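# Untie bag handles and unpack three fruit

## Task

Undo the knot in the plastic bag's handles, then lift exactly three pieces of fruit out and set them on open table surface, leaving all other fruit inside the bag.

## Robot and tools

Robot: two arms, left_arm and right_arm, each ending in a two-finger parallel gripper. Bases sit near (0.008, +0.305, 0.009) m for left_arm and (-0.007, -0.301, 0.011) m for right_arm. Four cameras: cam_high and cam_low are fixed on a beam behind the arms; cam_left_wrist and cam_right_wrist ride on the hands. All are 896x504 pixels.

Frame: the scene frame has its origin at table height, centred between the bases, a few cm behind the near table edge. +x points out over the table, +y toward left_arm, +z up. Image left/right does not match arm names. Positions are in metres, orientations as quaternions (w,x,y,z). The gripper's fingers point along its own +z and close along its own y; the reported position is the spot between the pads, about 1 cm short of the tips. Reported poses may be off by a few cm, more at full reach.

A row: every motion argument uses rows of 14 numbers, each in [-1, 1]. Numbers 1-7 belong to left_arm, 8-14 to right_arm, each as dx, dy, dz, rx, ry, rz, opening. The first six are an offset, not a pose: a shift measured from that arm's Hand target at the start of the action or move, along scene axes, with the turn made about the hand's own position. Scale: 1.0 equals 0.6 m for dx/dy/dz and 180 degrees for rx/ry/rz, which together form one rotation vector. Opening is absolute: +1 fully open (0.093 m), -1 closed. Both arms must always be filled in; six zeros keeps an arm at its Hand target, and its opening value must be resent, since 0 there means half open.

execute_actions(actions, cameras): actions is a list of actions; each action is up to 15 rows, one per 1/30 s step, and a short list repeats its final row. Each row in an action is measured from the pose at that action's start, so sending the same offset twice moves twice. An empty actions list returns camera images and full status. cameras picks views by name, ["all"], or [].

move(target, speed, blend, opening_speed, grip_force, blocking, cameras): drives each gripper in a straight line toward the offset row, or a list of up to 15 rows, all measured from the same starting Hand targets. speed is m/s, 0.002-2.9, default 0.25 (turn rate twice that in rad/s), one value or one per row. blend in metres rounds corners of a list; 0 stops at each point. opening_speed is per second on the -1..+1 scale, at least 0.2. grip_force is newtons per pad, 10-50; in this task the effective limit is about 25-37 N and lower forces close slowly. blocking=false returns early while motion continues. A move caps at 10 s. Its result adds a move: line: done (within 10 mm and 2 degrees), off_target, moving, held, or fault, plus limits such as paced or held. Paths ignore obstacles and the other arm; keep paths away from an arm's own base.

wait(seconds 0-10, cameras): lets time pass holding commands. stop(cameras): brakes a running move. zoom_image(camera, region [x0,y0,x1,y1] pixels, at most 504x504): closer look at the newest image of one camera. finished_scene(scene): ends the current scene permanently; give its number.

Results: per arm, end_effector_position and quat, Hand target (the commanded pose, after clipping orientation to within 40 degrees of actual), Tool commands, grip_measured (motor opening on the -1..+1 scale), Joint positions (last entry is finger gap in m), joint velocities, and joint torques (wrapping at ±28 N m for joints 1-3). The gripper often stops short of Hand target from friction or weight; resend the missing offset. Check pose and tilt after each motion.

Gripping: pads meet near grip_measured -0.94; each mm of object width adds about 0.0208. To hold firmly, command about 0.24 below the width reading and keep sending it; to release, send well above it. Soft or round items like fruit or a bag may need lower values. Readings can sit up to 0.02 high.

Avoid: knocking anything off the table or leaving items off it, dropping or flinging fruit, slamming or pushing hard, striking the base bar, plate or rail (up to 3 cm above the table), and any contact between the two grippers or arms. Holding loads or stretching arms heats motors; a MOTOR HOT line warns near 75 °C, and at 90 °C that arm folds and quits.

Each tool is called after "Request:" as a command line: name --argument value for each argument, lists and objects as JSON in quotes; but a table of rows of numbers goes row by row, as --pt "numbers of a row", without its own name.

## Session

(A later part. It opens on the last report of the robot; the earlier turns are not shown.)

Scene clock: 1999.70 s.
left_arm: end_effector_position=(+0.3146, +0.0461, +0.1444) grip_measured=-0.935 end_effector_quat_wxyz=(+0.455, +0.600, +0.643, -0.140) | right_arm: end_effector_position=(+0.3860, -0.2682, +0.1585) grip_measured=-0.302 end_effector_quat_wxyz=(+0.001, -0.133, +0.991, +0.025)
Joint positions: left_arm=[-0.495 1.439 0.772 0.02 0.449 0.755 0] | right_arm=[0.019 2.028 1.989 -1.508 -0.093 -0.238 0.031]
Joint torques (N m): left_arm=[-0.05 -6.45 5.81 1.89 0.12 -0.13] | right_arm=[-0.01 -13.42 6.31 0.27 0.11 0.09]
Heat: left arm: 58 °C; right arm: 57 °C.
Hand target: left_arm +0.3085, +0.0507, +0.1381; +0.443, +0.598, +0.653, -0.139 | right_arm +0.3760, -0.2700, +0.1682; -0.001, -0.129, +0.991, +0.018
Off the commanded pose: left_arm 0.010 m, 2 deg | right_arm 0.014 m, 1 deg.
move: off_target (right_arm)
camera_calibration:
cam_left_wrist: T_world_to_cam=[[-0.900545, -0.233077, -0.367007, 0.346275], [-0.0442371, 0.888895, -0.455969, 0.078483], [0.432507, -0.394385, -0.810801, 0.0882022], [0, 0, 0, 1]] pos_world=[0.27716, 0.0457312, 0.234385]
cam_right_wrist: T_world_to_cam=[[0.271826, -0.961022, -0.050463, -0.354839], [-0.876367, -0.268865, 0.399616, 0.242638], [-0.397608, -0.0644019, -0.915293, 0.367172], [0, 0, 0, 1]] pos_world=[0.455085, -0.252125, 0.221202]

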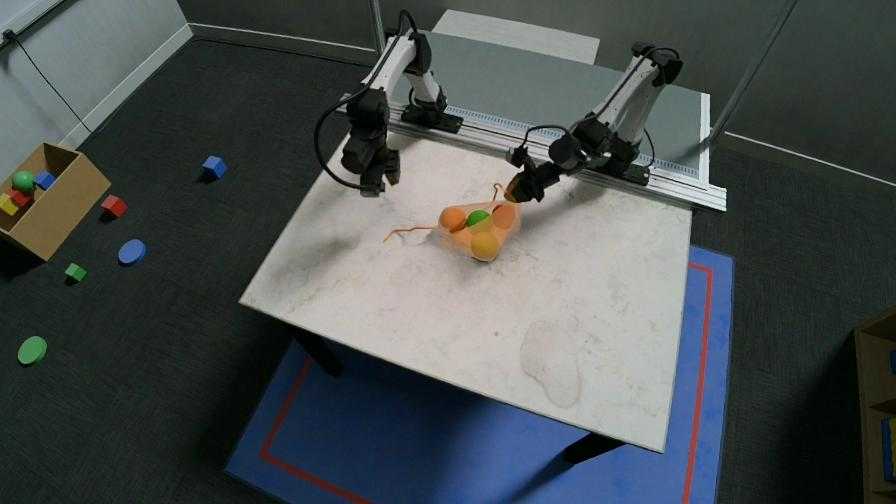

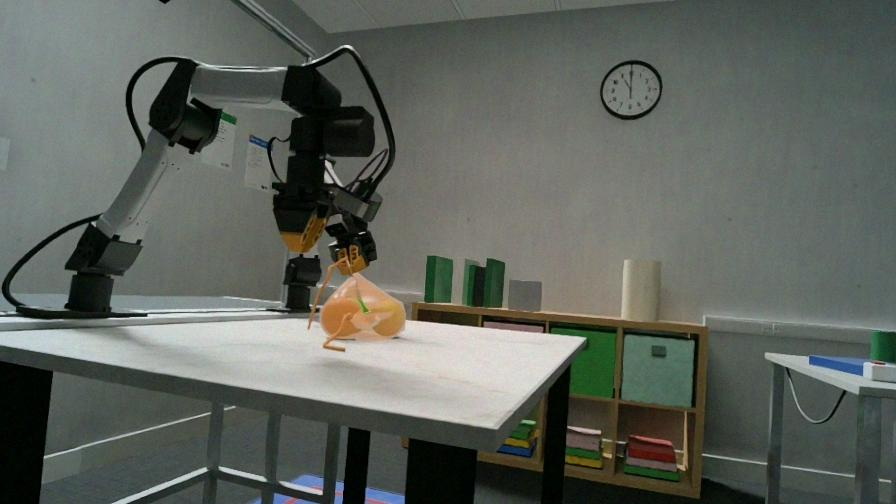

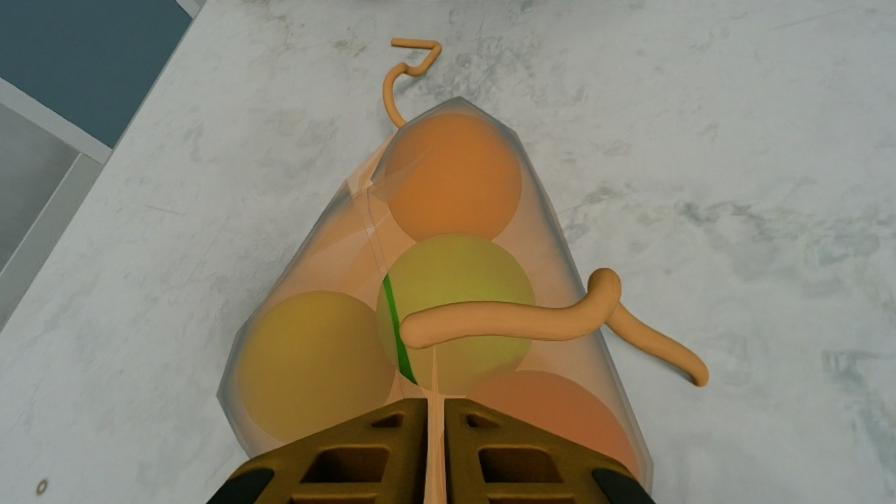

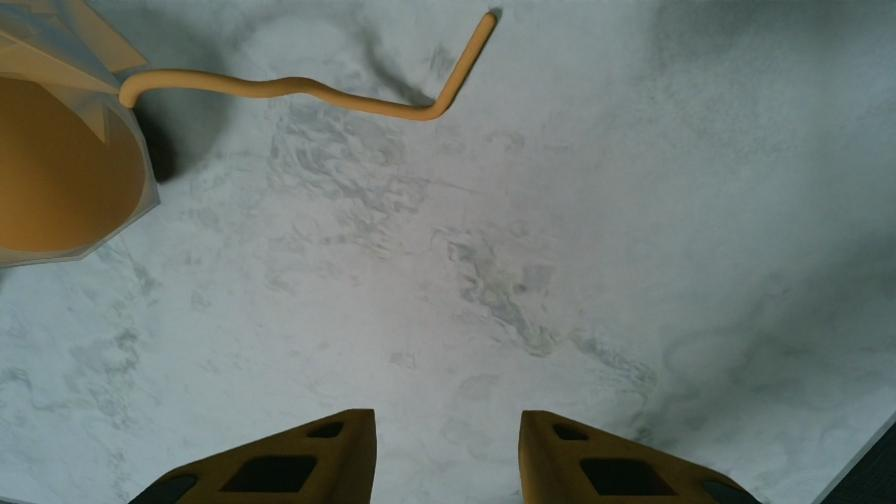

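Request:
move --target '[0.03,-0.09,0.03,0,0,0,-1, -0.05,0.05,0.05,0,0,0,-0.3]' --speed 0.08 --cameras '["cam_left_wrist","cam_low","cam_high"]'

Request:
zoom_image --camera "cam_high" --region '[400, 130, 570, 285]'

Request:
zoom_image --camera "cam_low" --region '[240, 240, 430, 370]'

Scene clock: 2026.17 s.
left_arm: end_effector_position=(+0.3229, -0.0018, +0.1571) grip_measured=-0.935 end_effector_quat_wxyz=(+0.450, +0.600, +0.645, -0.142) | right_arm: end_effector_position=(+0.3561, -0.2376, +0.1894) grip_measured=-0.302 end_effector_quat_wxyz=(+0.009, -0.132, +0.991, +0.025)
Joint positions: left_arm=[-0.616 1.549 0.93 -0.01 0.353 0.675 0] | right_arm=[0.103 1.91 1.949 -1.561 -0.091 -0.152 0.031]
Joint torques (N m): left_arm=[-0.06 -4.96 9.24 1.99 0.04 -0.13] | right_arm=[-0.12 -12.25 6.34 0.34 0.12 0.11]
Heat: left arm: 55 °C; right arm: 56 °C.
Hand target: left_arm +0.3263, -0.0033, +0.1560; +0.443, +0.598, +0.653, -0.139 | right_arm +0.3461, -0.2401, +0.1982; -0.001, -0.129, +0.991, +0.018
Off the commanded pose: left_arm 0.004 m, 1 deg | right_arm 0.014 m, 1 deg.
joint sent to its limit (right arm) — joint 4 (wrist pitch), lower limit. The joint targets still meet the commanded pose.
move: off_target (right_arm)
camera_calibration:
cam_left_wrist: T_world_to_cam=[[-0.90498, -0.23067, -0.357494, 0.34713], [-0.0491354, 0.891309, -0.450726, 0.128023], [0.422607, -0.390333, -0.817951, 0.0803276], [0, 0, 0, 1]] pos_world=[0.286489, -0.0026808, 0.247504]
Images, in order (width x height): cam_high 896x504, cam_low 896x504, cam_left_wrist 896x504.

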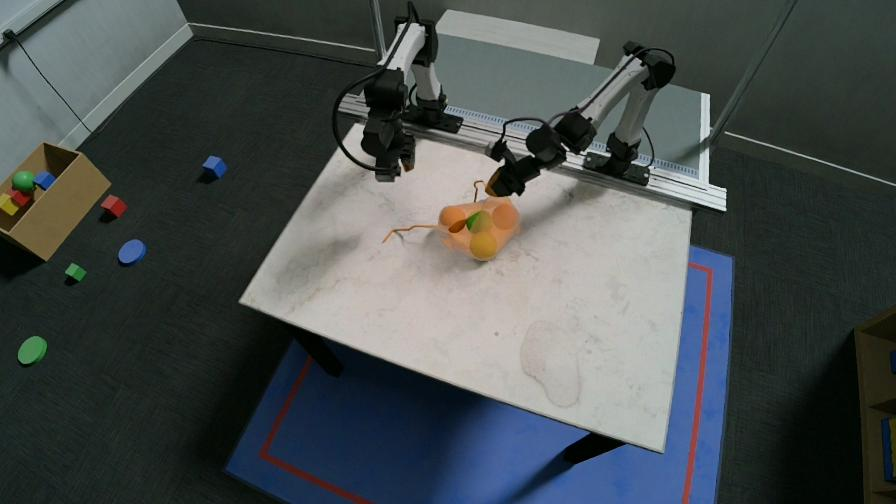

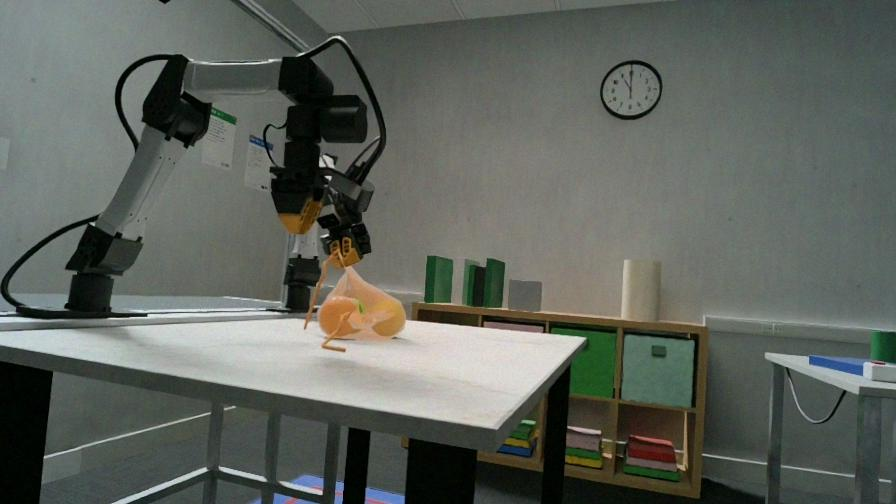

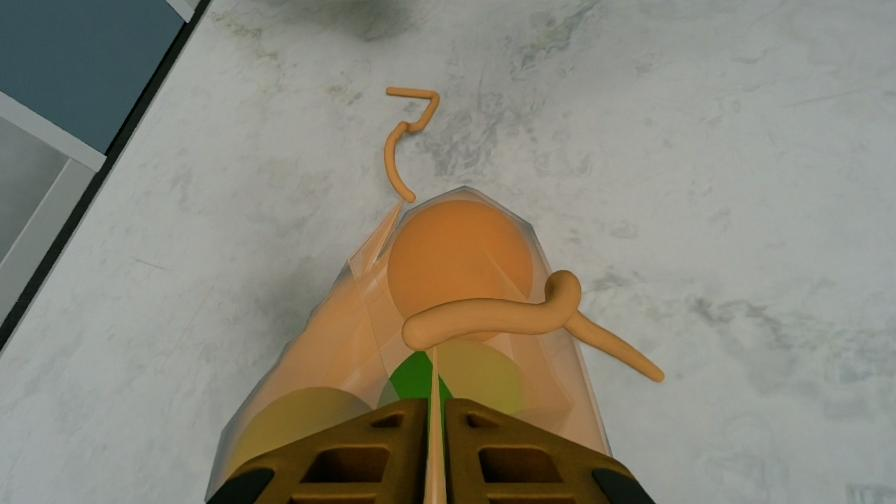

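Scaled by 2.965 from the camera's 896x504 image, which has a finer 1280x720 frame.

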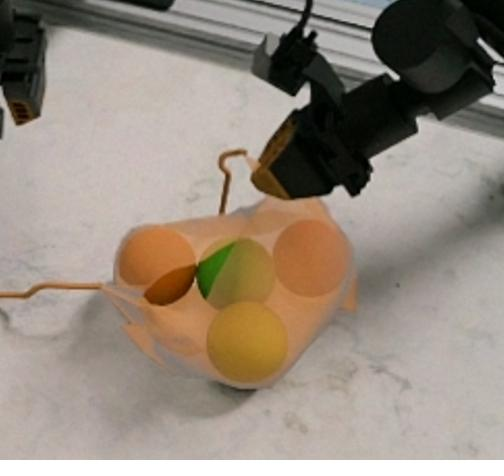

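Scaled by 2.653 from the camera's 896x504 image, which has a finer 1280x720 frame.

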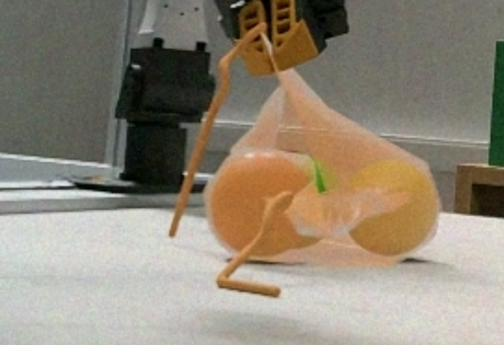

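Request:
execute_actions --actions '[]' --cameras '["cam_right_wrist"]'

Scene clock: 2054.37 s.
left_arm: end_effector_position=(+0.3229, -0.0018, +0.1570) grip_measured=-0.935 end_effector_quat_wxyz=(+0.450, +0.600, +0.646, -0.142) | right_arm: end_effector_position=(+0.3561, -0.2376, +0.1894) grip_measured=-0.302 end_effector_quat_wxyz=(+0.009, -0.132, +0.991, +0.025)
Joint positions: left_arm=[-0.616 1.549 0.93 -0.01 0.353 0.675 0] | right_arm=[0.103 1.91 1.949 -1.561 -0.091 -0.151 0.031]
Joint velocities: within noise
Joint torques (N m): left_arm=[-0.02 -4.96 9.24 1.97 0.06 -0.13] | right_arm=[-0.09 -12.29 6.43 0.33 0.13 0.09]
Heat: left arm: 51 °C; right arm: 55 °C.
Hand target: left_arm +0.3263, -0.0033, +0.1560; +0.443, +0.598, +0.653, -0.139 | right_arm +0.3461, -0.2401, +0.1982; -0.001, -0.129, +0.991, +0.018
Tool commands: left_gripper/opening=-1.0 right_gripper/opening=-0.3
Off the commanded pose: left_arm 0.004 m, 1 deg | right_arm 0.014 m, 1 deg.
camera_calibration:
cam_right_wrist: T_world_to_cam=[[0.271099, -0.961371, -0.0476607, -0.316079], [-0.88352, -0.268183, 0.384019, 0.218017], [-0.381966, -0.0619978, -0.922094, 0.381919], [0, 0, 0, 1]] pos_world=[0.424191, -0.221722, 0.253378]
Images, in order (width x height): cam_right_wrist 896x504.

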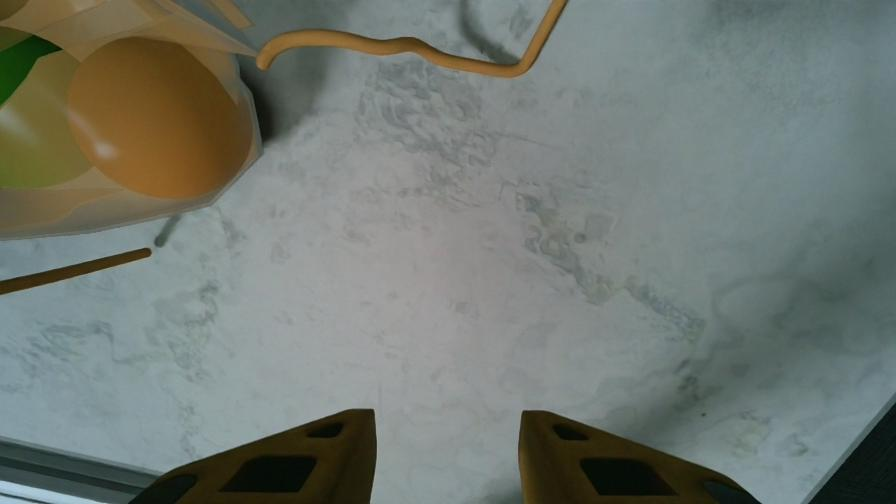

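Request:
move --pt "0 0 0 0 0 0 -1 0.168 -0.017 -0.15 0 0 -0.1667 -0.3" --pt "0 0 0 0 0 0 -1 0.168 -0.017 -0.21 0 0 -0.1667 -0.3" --speed 0.12 --cameras '["cam_right_wrist"]'

Scene clock: 2084.23 s.
left_arm: end_effector_position=(+0.3229, -0.0018, +0.1570) grip_measured=-0.935 end_effector_quat_wxyz=(+0.450, +0.600, +0.646, -0.142) | right_arm: end_effector_position=(+0.4456, -0.2430, +0.0788) grip_measured=-0.302 end_effector_quat_wxyz=(+0.005, +0.123, +0.992, +0.025)
Joint positions: left_arm=[-0.616 1.549 0.93 -0.01 0.353 0.675 0] | right_arm=[0.08 2.268 2.057 -1.311 -0.089 0.336 0.031]
Joint torques (N m): left_arm=[0.08 -4.9 9.32 1.96 0.04 -0.12] | right_arm=[-0.81 -11.1 6.87 0.76 0.15 0.08]
Heat: left arm: 51 °C; right arm: 54 °C.
Hand target: left_arm +0.3263, -0.0033, +0.1560; +0.443, +0.598, +0.653, -0.139 | right_arm +0.4469, -0.2503, +0.0722; +0.004, +0.132, +0.991, +0.018
Off the commanded pose: left_arm 0.004 m, 1 deg | right_arm 0.010 m, 1 deg.
move: done
camera_calibration:
cam_right_wrist: T_world_to_cam=[[-0.234218, -0.970799, -0.0518662, -0.127627], [-0.893796, 0.194039, 0.404324, 0.453387], [-0.382454, 0.141058, -0.913144, 0.362532], [0, 0, 0, 1]] pos_world=[0.513995, -0.263013, 0.141109]
Images, in order (width x height): cam_right_wrist 896x504.

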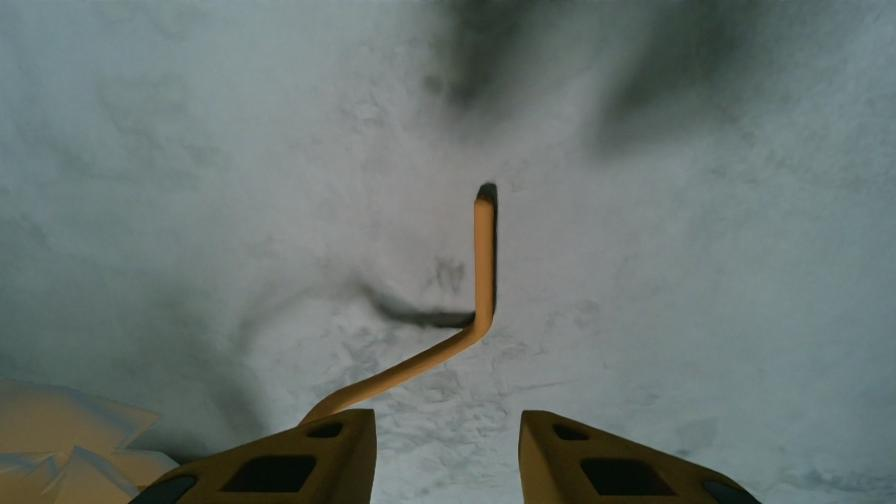

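Request:
move --pt "0 0 0 0 0 0 -1 0.011 -0.0175 -0.05 0 0 0 -0.3" --pt "0 0 0 0 0 0 -1 0.011 -0.0175 -0.110 0 0 0 -0.3" --speed 0.08 --cameras '["cam_right_wrist","cam_low"]'

Request:
zoom_image --camera "cam_low" --region '[240, 240, 430, 370]'

Scene clock: 2100.33 s.
left_arm: end_effector_position=(+0.3229, -0.0018, +0.1570) grip_measured=-0.935 end_effector_quat_wxyz=(+0.450, +0.600, +0.646, -0.142) | right_arm: end_effector_position=(+0.4520, -0.2536, +0.0175) grip_measured=-0.302 end_effector_quat_wxyz=(+0.004, +0.130, +0.991, +0.025)
Joint positions: left_arm=[-0.616 1.549 0.93 -0.01 0.353 0.675 0] | right_arm=[0.061 2.325 1.91 -1.109 -0.089 0.332 0.031]
Joint torques (N m): left_arm=[-0.01 -4.97 9.28 1.98 0.07 -0.12] | right_arm=[-0.87 -10.56 6.6 0.93 0.14 -0.06]
Heat: left arm: 51 °C; right arm: 51 °C.
Hand target: left_arm +0.3263, -0.0033, +0.1560; +0.443, +0.598, +0.653, -0.139 | right_arm +0.4535, -0.2607, +0.0063; +0.004, +0.132, +0.991, +0.018
Off the commanded pose: left_arm 0.004 m, 1 deg | right_arm 0.013 m, 1 deg.
move: off_target (right_arm)
camera_calibration:
cam_right_wrist: T_world_to_cam=[[-0.248081, -0.967403, -0.050867, -0.132439], [-0.890427, 0.20703, 0.405314, 0.487718], [-0.381571, 0.145844, -0.912761, 0.311282], [0, 0, 0, 1]] pos_world=[0.520197, -0.274493, 0.0797105]
Images, in order (width x height): cam_low 896x504, cam_right_wrist 896x504.

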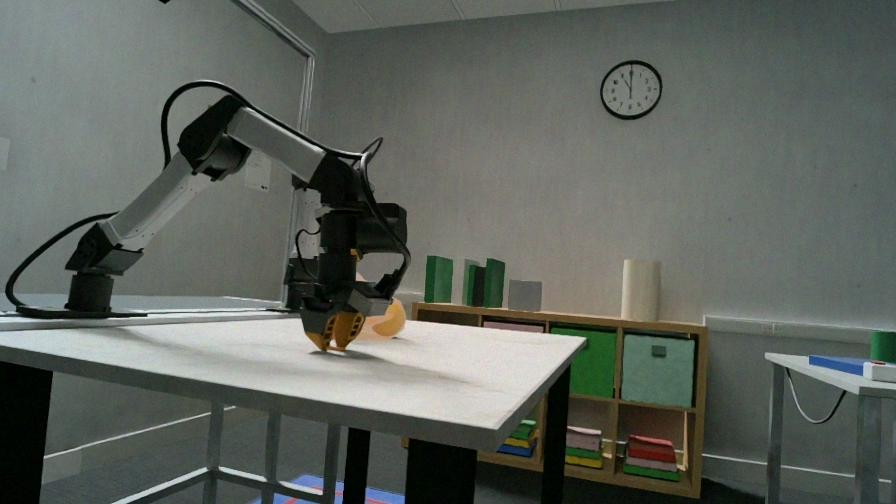

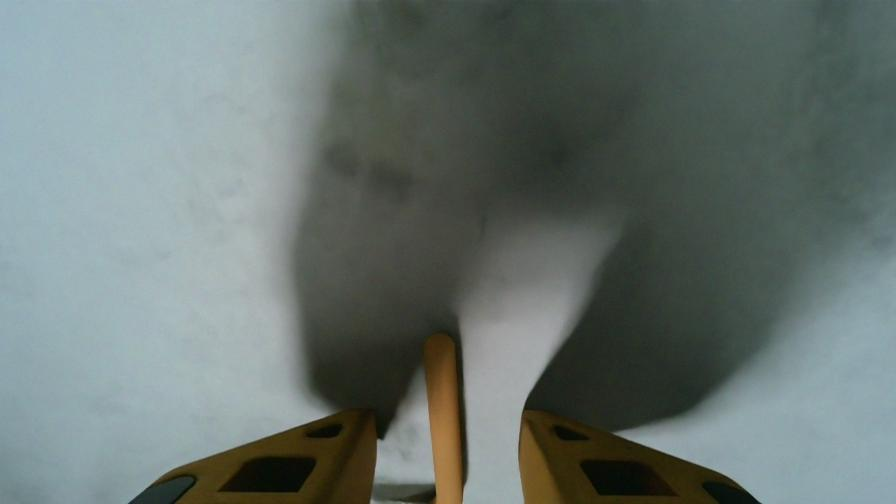

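Scaled by 2.653 from the camera's 896x504 image, which has a finer 1280x720 frame.

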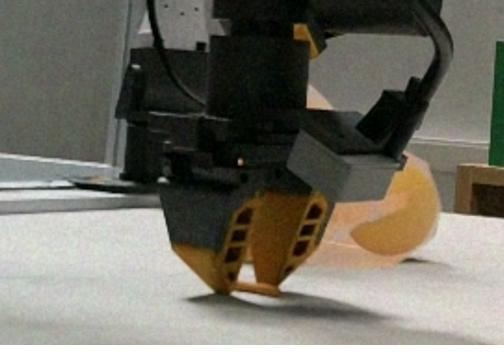

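Request:
move --target '[0,0,0,0,0,0,-1, 0,0,-0.004,0,0,0,-1]' --speed 0.05 --opening_speed 0.8 --cameras '["cam_right_wrist"]'

Scene clock: 2105.43 s.
left_arm: end_effector_position=(+0.3229, -0.0018, +0.1570) grip_measured=-0.935 end_effector_quat_wxyz=(+0.450, +0.600, +0.646, -0.142) | right_arm: end_effector_position=(+0.4571, -0.2546, +0.0176) grip_measured=-0.924 end_effector_quat_wxyz=(+0.015, +0.129, +0.991, +0.023)
Joint positions: left_arm=[-0.616 1.549 0.93 -0.01 0.353 0.675 0] | right_arm=[0.061 2.325 1.91 -1.088 -0.081 0.332 0.001]
Joint torques (N m): left_arm=[-0.01 -4.97 9.29 1.94 0.05 -0.12] | right_arm=[-0.68 -10.35 6.13 0.8 0.06 -0.06]
Heat: left arm: 51 °C; right arm: 52 °C.
Hand target: left_arm +0.3263, -0.0033, +0.1560; +0.443, +0.598, +0.653, -0.139 | right_arm +0.4535, -0.2607, +0.0039; +0.004, +0.132, +0.991, +0.018
Off the commanded pose: left_arm 0.004 m, 1 deg | right_arm 0.015 m, 1 deg.
move: off_target (right_arm)
camera_calibration:
cam_right_wrist: T_world_to_cam=[[-0.246395, -0.967889, -0.0498065, -0.133122], [-0.898917, 0.209023, 0.385042, 0.497115], [-0.362267, 0.139644, -0.921554, 0.303205], [0, 0, 0, 1]] pos_world=[0.523905, -0.275096, 0.0813795]
Images, in order (width x height): cam_right_wrist 896x504.

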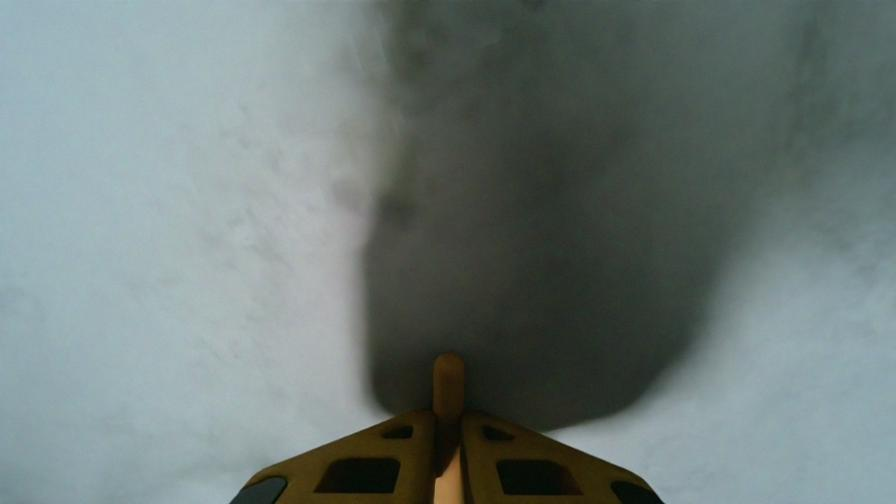

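Request:
move --pt "0 0 0 0 0 0 -1 -0.05 -0.04 0.05 0 0 0 -1" --pt "0 0 0 0 0 0 -1 -0.15 -0.08 0.05 0 0 0 -1" --pt "0 0 0 0 0 0 -1 -0.24 -0.06 0.05 0 0 0 -1" --speed 0.08 --blend 0.02 --cameras '["all"]'

Request:
zoom_image --camera "cam_high" --region '[400, 130, 570, 285]'

Request:
zoom_image --camera "cam_low" --region '[240, 240, 430, 370]'

Scene clock: 2116.43 s.
left_arm: end_effector_position=(+0.3230, -0.0017, +0.1570) grip_measured=-0.935 end_effector_quat_wxyz=(+0.450, +0.600, +0.646, -0.142) | right_arm: end_effector_position=(+0.3082, -0.2966, +0.0280) grip_measured=-0.924 end_effector_quat_wxyz=(-0.012, +0.131, +0.991, +0.021)
Joint positions: left_arm=[-0.616 1.549 0.93 -0.01 0.352 0.675 0] | right_arm=[-0.043 1.811 1.151 -0.906 -0.087 0.227 0.001]
Joint torques (N m): left_arm=[-0.02 -4.94 9.29 1.96 0.06 -0.12] | right_arm=[-0.02 -10.7 5.94 0.71 0.06 0.06]
Heat: left arm: 51 °C; right arm: 52 °C.
Hand target: left_arm +0.3263, -0.0033, +0.1560; +0.443, +0.598, +0.653, -0.139 | right_arm +0.3094, -0.2967, +0.0339; +0.004, +0.132, +0.991, +0.018
Off the commanded pose: left_arm 0.004 m, 1 deg | right_arm 0.006 m, 2 deg.
move: done
camera_calibration:
cam_left_wrist: T_world_to_cam=[[-0.904883, -0.231307, -0.357328, 0.347114], [-0.0500421, 0.891456, -0.450335, 0.128148], [0.422708, -0.389619, -0.818239, 0.0802476], [0, 0, 0, 1]] pos_world=[0.286589, -0.0026827, 0.247405]
cam_right_wrist: T_world_to_cam=[[-0.251264, -0.967161, -0.0382868, -0.208523], [-0.876094, 0.210433, 0.433794, 0.360092], [-0.411492, 0.14254, -0.900198, 0.280212], [0, 0, 0, 1]] pos_world=[0.378385, -0.317392, 0.0880564]

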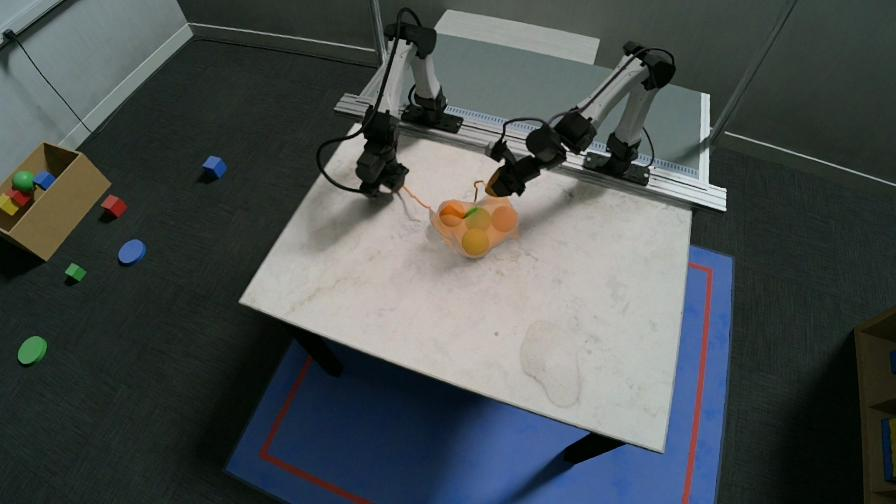

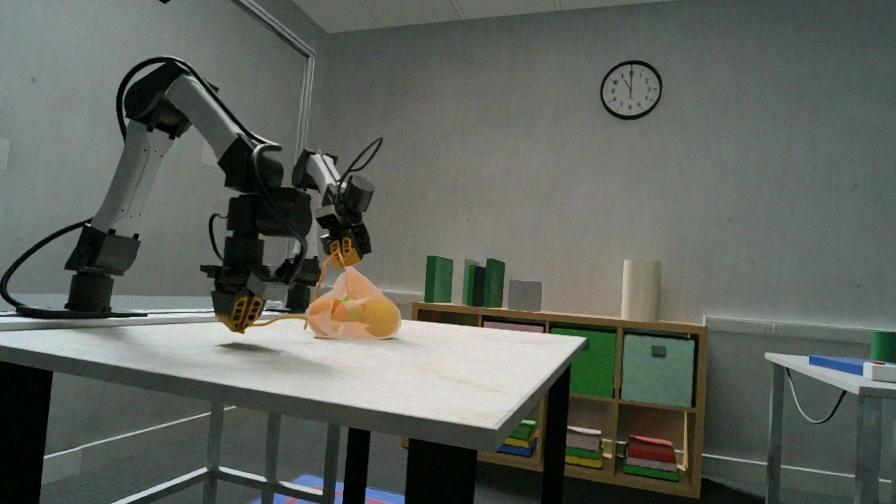

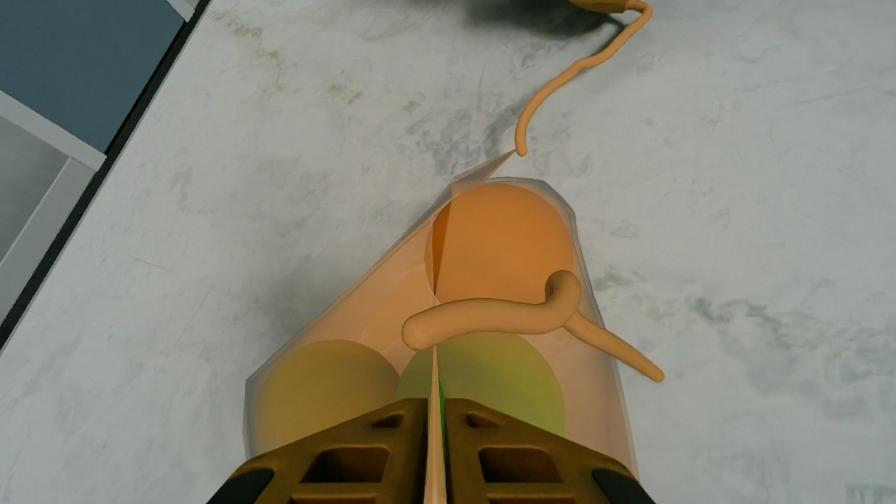

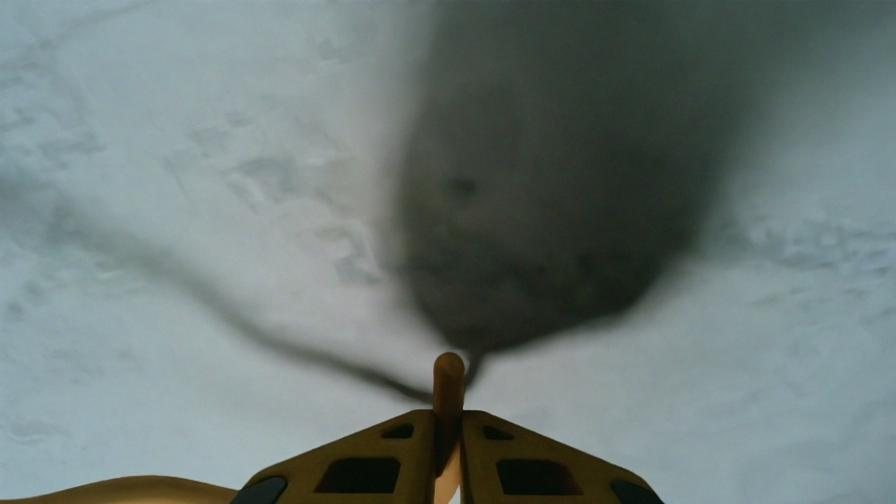

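Scaled by 2.965 from the camera's 896x504 image, which has a finer 1280x720 frame.

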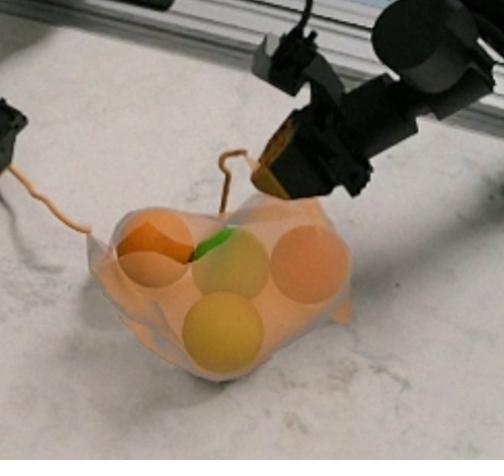

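Scaled by 2.653 from the camera's 896x504 image, which has a finer 1280x720 frame.

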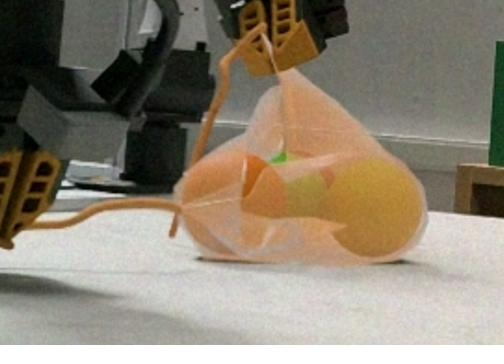

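Request:
move --pt "0 0 0 0 0 0 -1 -0.09 0.02 0.0 0 0 0 -1" --pt "0 0 0 0 0 0 -1 -0.16 0.08 0.0 0 0 0 -1" --speed 0.08 --blend 0.02 --cameras '["all"]'

Request:
zoom_image --camera "cam_high" --region '[400, 130, 570, 285]'

Request:
zoom_image --camera "cam_low" --region '[240, 240, 430, 370]'

Scene clock: 2128.13 s.
left_arm: end_effector_position=(+0.3230, -0.0017, +0.1570) grip_measured=-0.935 end_effector_quat_wxyz=(+0.450, +0.600, +0.646, -0.142) | right_arm: end_effector_position=(+0.2151, -0.2472, +0.0329) grip_measured=-0.924 end_effector_quat_wxyz=(-0.005, +0.131, +0.991, +0.023)
Joint positions: left_arm=[-0.616 1.549 0.93 -0.01 0.352 0.675 0] | right_arm=[0.163 1.449 0.784 -0.868 -0.086 0.435 0.001]
Joint torques (N m): left_arm=[-0.01 -4.94 9.24 1.95 0.08 -0.12] | right_arm=[0.31 -6.74 5.93 0.65 0.14 0.11]
Heat: left arm: 51 °C; right arm: 51 °C.
Hand target: left_arm +0.3263, -0.0033, +0.1560; +0.443, +0.598, +0.653, -0.139 | right_arm +0.2135, -0.2488, +0.0338; +0.004, +0.132, +0.991, +0.018
Off the commanded pose: left_arm 0.004 m, 1 deg | right_arm 0.002 m, 1 deg.
move: done
camera_calibration:
cam_left_wrist: T_world_to_cam=[[-0.904883, -0.231307, -0.357328, 0.347114], [-0.0500421, 0.891456, -0.450335, 0.128148], [0.422708, -0.389619, -0.818239, 0.0802476], [0, 0, 0, 1]] pos_world=[0.286589, -0.0026827, 0.247405]
cam_right_wrist: T_world_to_cam=[[-0.250823, -0.966965, -0.0454571, -0.183729], [-0.882575, 0.209137, 0.421098, 0.267529], [-0.39768, 0.14574, -0.905876, 0.237277], [0, 0, 0, 1]] pos_world=[0.284391, -0.26819, 0.0939356]

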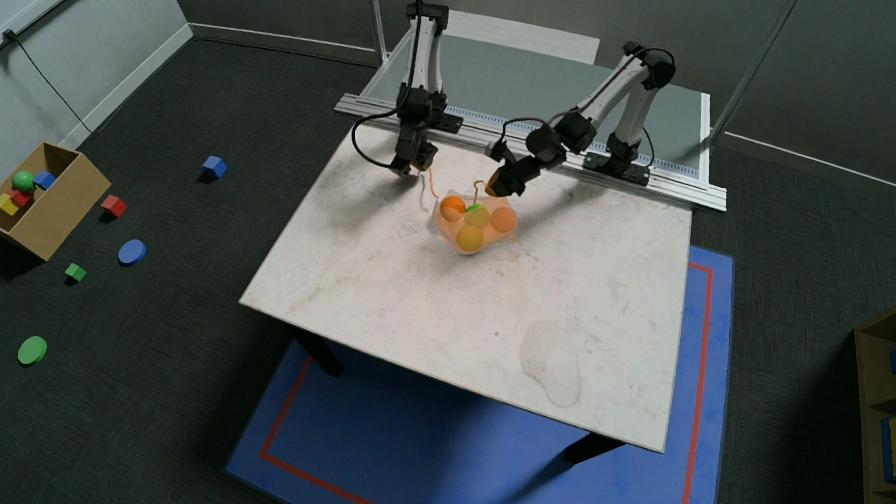

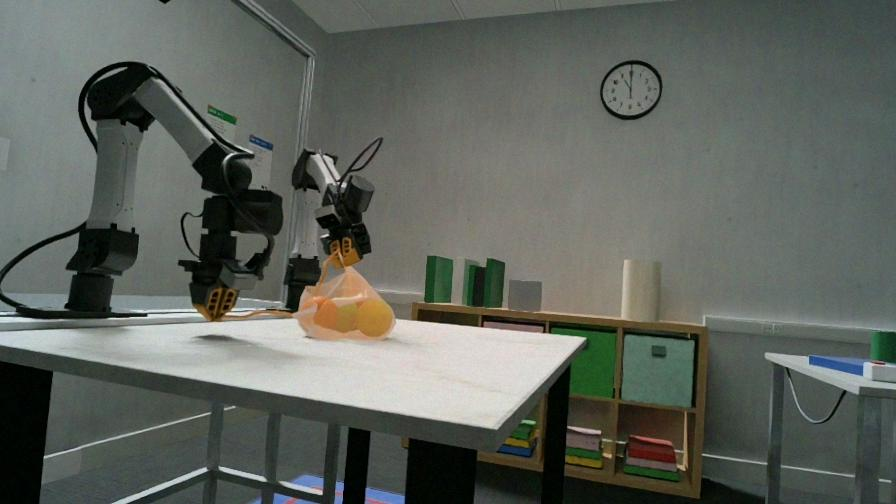

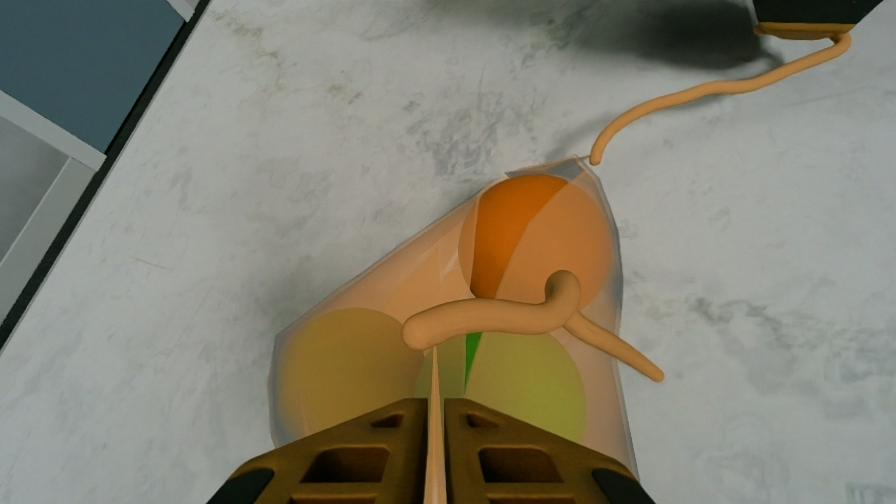

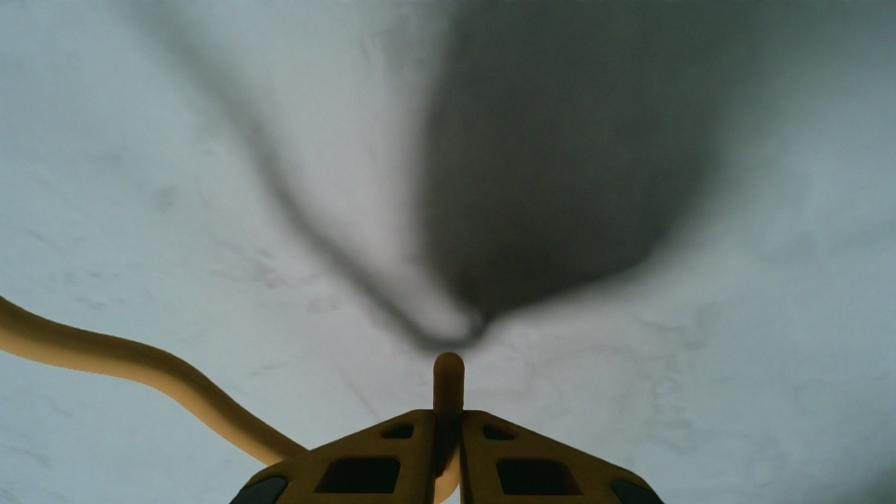

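Scaled by 2.965 from the camera's 896x504 image, which has a finer 1280x720 frame.

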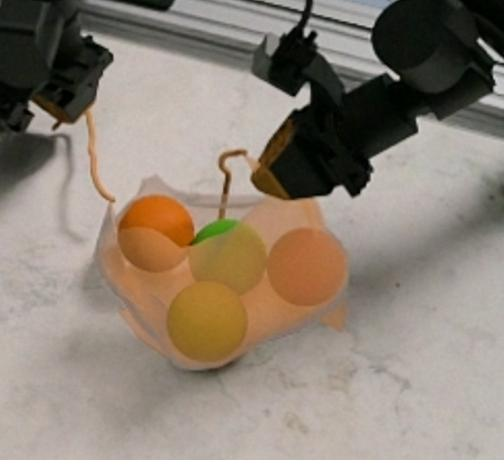

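Scaled by 2.653 from the camera's 896x504 image, which has a finer 1280x720 frame.

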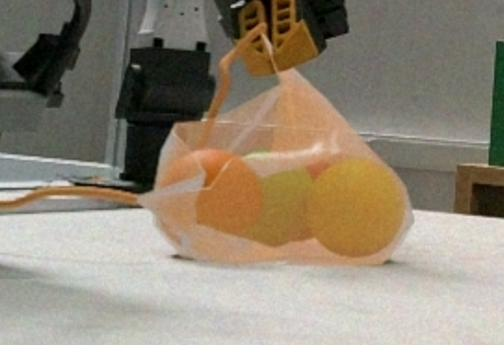

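Request:
move --pt "0 0 0 0 0 0 -1 -0.05 0.06 0.0 0 0 0 -1" --pt "0 0 0 0 0 0 -1 -0.05 0.08 -0.04 0 0 0 -0.4" --speed 0.08 --opening_speed 0.6 --cameras '["cam_high","cam_low"]'

Request:
zoom_image --camera "cam_high" --region '[400, 130, 570, 285]'

Request:
zoom_image --camera "cam_low" --region '[240, 240, 430, 370]'

Scene clock: 2141.60 s.
left_arm: end_effector_position=(+0.3229, -0.0017, +0.1570) grip_measured=-0.935 end_effector_quat_wxyz=(+0.450, +0.600, +0.646, -0.142) | right_arm: end_effector_position=(+0.1862, -0.1983, +0.0147) grip_measured=-0.402 end_effector_quat_wxyz=(+0.005, +0.131, +0.991, +0.027)
Joint positions: left_arm=[-0.616 1.549 0.93 -0.01 0.352 0.675 0] | right_arm=[0.428 1.406 0.672 -0.758 -0.067 0.701 0.026]
Joint torques (N m): left_arm=[0.01 -4.98 9.29 1.95 0.07 -0.14] | right_arm=[0.34 -3.38 5.89 0.78 0.2 0.07]
Heat: left arm: 51 °C; right arm: 48 °C.
Hand target: left_arm +0.3263, -0.0033, +0.1560; +0.443, +0.598, +0.653, -0.139 | right_arm +0.1835, -0.2008, +0.0098; +0.004, +0.132, +0.991, +0.018
Off the commanded pose: left_arm 0.004 m, 1 deg | right_arm 0.006 m, 1 deg.
move: done
Images, in order (width x height): cam_high 896x504, cam_low 896x504.

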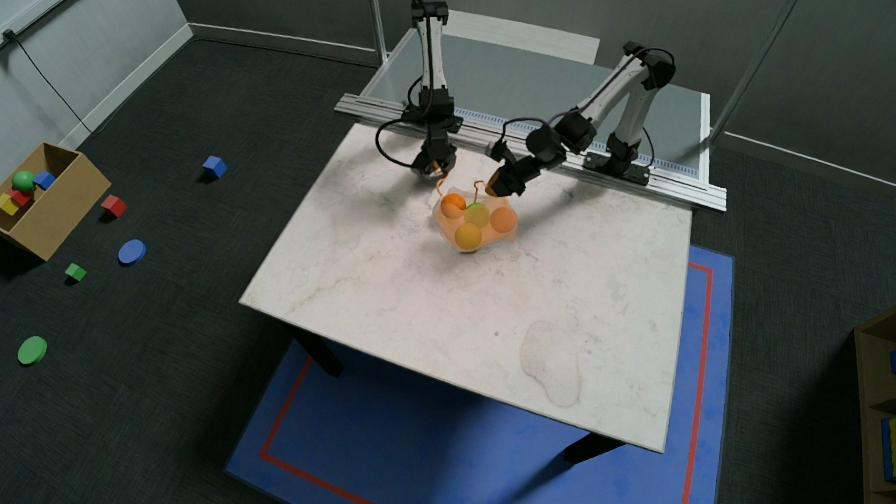

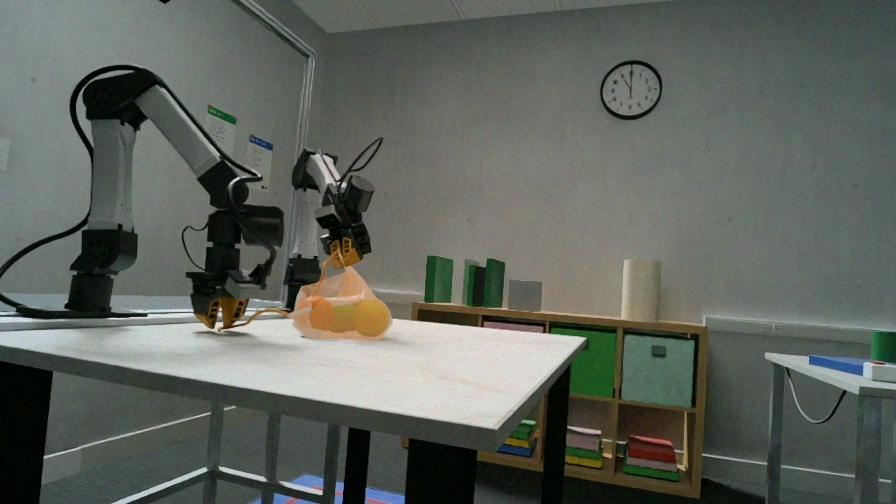

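Scaled by 2.965 from the camera's 896x504 image, which has a finer 1280x720 frame.

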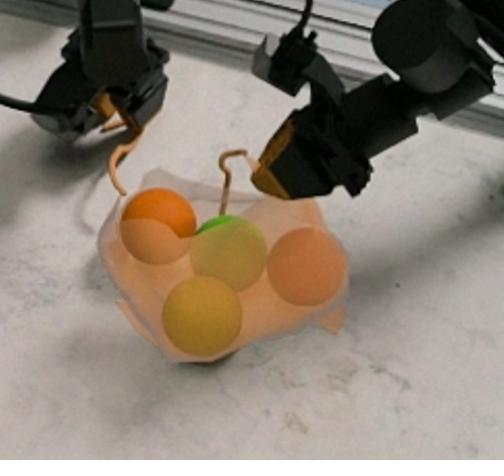

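Scaled by 2.653 from the camera's 896x504 image, which has a finer 1280x720 frame.

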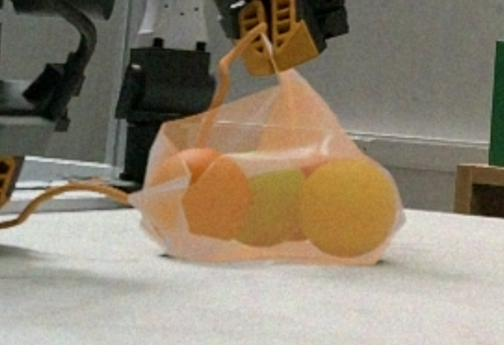

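Request:
move --pt "0 0 0 0 0 0 -1 0 0 0.16 0 0 0 -0.3" --pt "0 0 0 0 0 0 -1 0.05 -0.05 0.33 0 0 0.1667 -0.3" --speed 0.12 --blend 0.02 --cameras '["cam_right_wrist","cam_left_wrist"]'

Scene clock: 2152.53 s.
left_arm: end_effector_position=(+0.3229, -0.0017, +0.1570) grip_measured=-0.935 end_effector_quat_wxyz=(+0.450, +0.600, +0.646, -0.142) | right_arm: end_effector_position=(+0.2126, -0.2297, +0.2015) grip_measured=-0.302 end_effector_quat_wxyz=(+0.004, -0.130, +0.991, +0.016)
Joint positions: left_arm=[-0.616 1.549 0.93 -0.01 0.352 0.675 0] | right_arm=[0.227 1.377 1.411 -1.559 -0.067 -0.024 0.031]
Joint torques (N m): left_arm=[0.03 -4.97 9.26 1.96 0.07 -0.11] | right_arm=[-1.05 -3.52 11.1 0.33 -0.05 -0.09]
Heat: left arm: 51 °C; right arm: 49 °C.
Hand target: left_arm +0.3263, -0.0033, +0.1560; +0.443, +0.598, +0.653, -0.139 | right_arm +0.2135, -0.2308, +0.2078; +0.000, -0.129, +0.991, +0.018
Off the commanded pose: left_arm 0.004 m, 1 deg | right_arm 0.006 m, 1 deg.
joint sent to its limit (right arm) — joint 4 (wrist pitch), lower limit. The joint targets still meet the commanded pose.
move: done
camera_calibration:
cam_left_wrist: T_world_to_cam=[[-0.905011, -0.23116, -0.357101, 0.347095], [-0.0501303, 0.891575, -0.450091, 0.128114], [0.422425, -0.389435, -0.818473, 0.0803872], [0, 0, 0, 1]] pos_world=[0.28659, -0.00268325, 0.247405]
cam_right_wrist: T_world_to_cam=[[0.266233, -0.963404, -0.0311869, -0.271771], [-0.881266, -0.256387, 0.397034, 0.0882806], [-0.3905, -0.0782196, -0.917274, 0.335806], [0, 0, 0, 1]] pos_world=[0.281285, -0.212924, 0.2645]
Images, in order (width x height): cam_left_wrist 896x504, cam_right_wrist 896x504.

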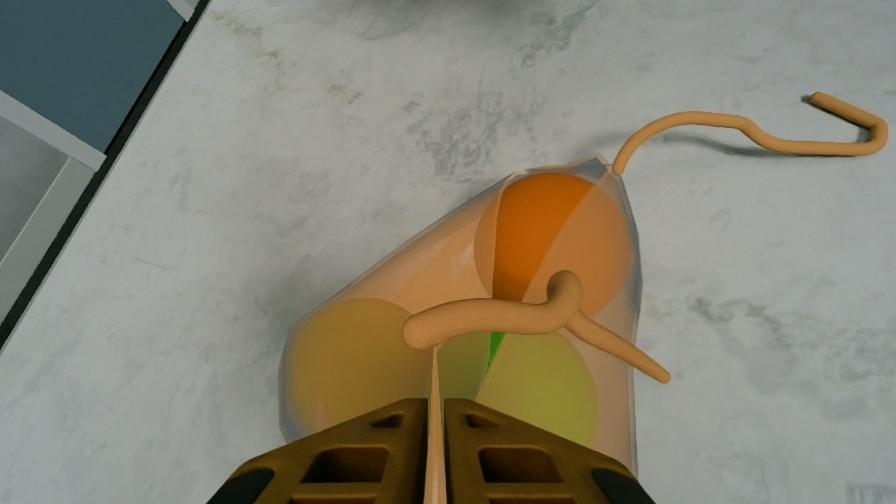

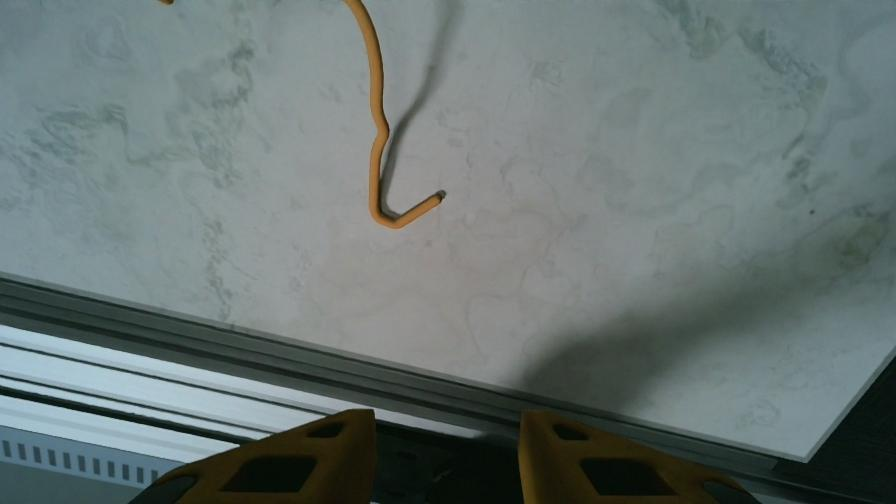

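Request:
move --target '[0,0,0,0,0,0,-1, 0.12,0.11,0,0.036,-0.1353,0.0536,-0.3]' --speed 0.15 --cameras '["cam_right_wrist"]'

Scene clock: 2185.03 s.
left_arm: end_effector_position=(+0.3229, -0.0017, +0.1570) grip_measured=-0.935 end_effector_quat_wxyz=(+0.450, +0.600, +0.646, -0.142) | right_arm: end_effector_position=(+0.2865, -0.1640, +0.2033) grip_measured=-0.302 end_effector_quat_wxyz=(+0.198, -0.209, +0.956, +0.050)
Joint positions: left_arm=[-0.616 1.549 0.93 -0.01 0.352 0.675 0] | right_arm=[0.382 1.352 1.321 -1.087 -0.056 -0.023 0.031]
Joint torques (N m): left_arm=[-0.03 -4.97 9.29 1.97 0.05 -0.11] | right_arm=[0.21 -7.2 7.24 1.67 0.17 0]
Heat: left arm: 51 °C; right arm: 54 °C.
Hand target: left_arm +0.3263, -0.0033, +0.1560; +0.443, +0.598, +0.653, -0.139 | right_arm +0.2854, -0.1647, +0.2078; +0.214, -0.212, +0.952, +0.046
Off the commanded pose: left_arm 0.004 m, 1 deg | right_arm 0.005 m, 2 deg.
move: done
camera_calibration:
cam_right_wrist: T_world_to_cam=[[0.428235, -0.903625, -0.00881357, -0.269185], [-0.903601, -0.428301, 0.00799494, 0.226802], [-0.0109993, 0.00454024, -0.999929, 0.293093], [0, 0, 0, 1]] pos_world=[0.323437, -0.147433, 0.288887]
Images, in order (width x height): cam_right_wrist 896x504.

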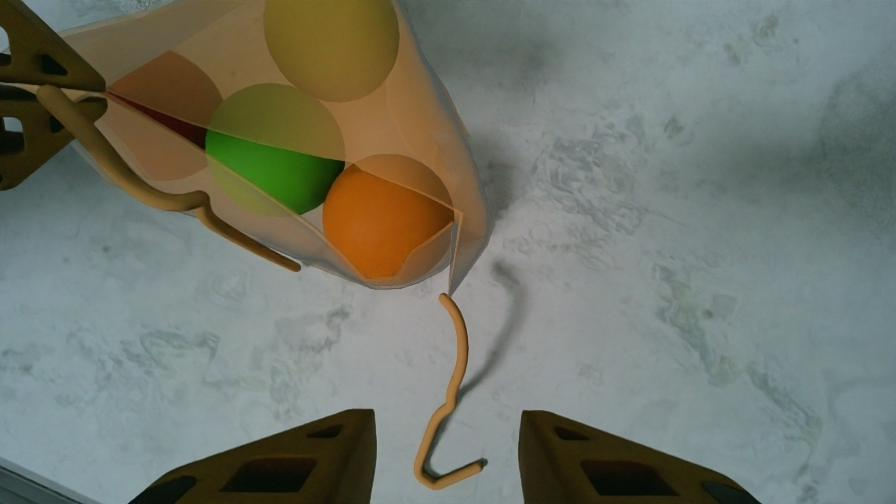

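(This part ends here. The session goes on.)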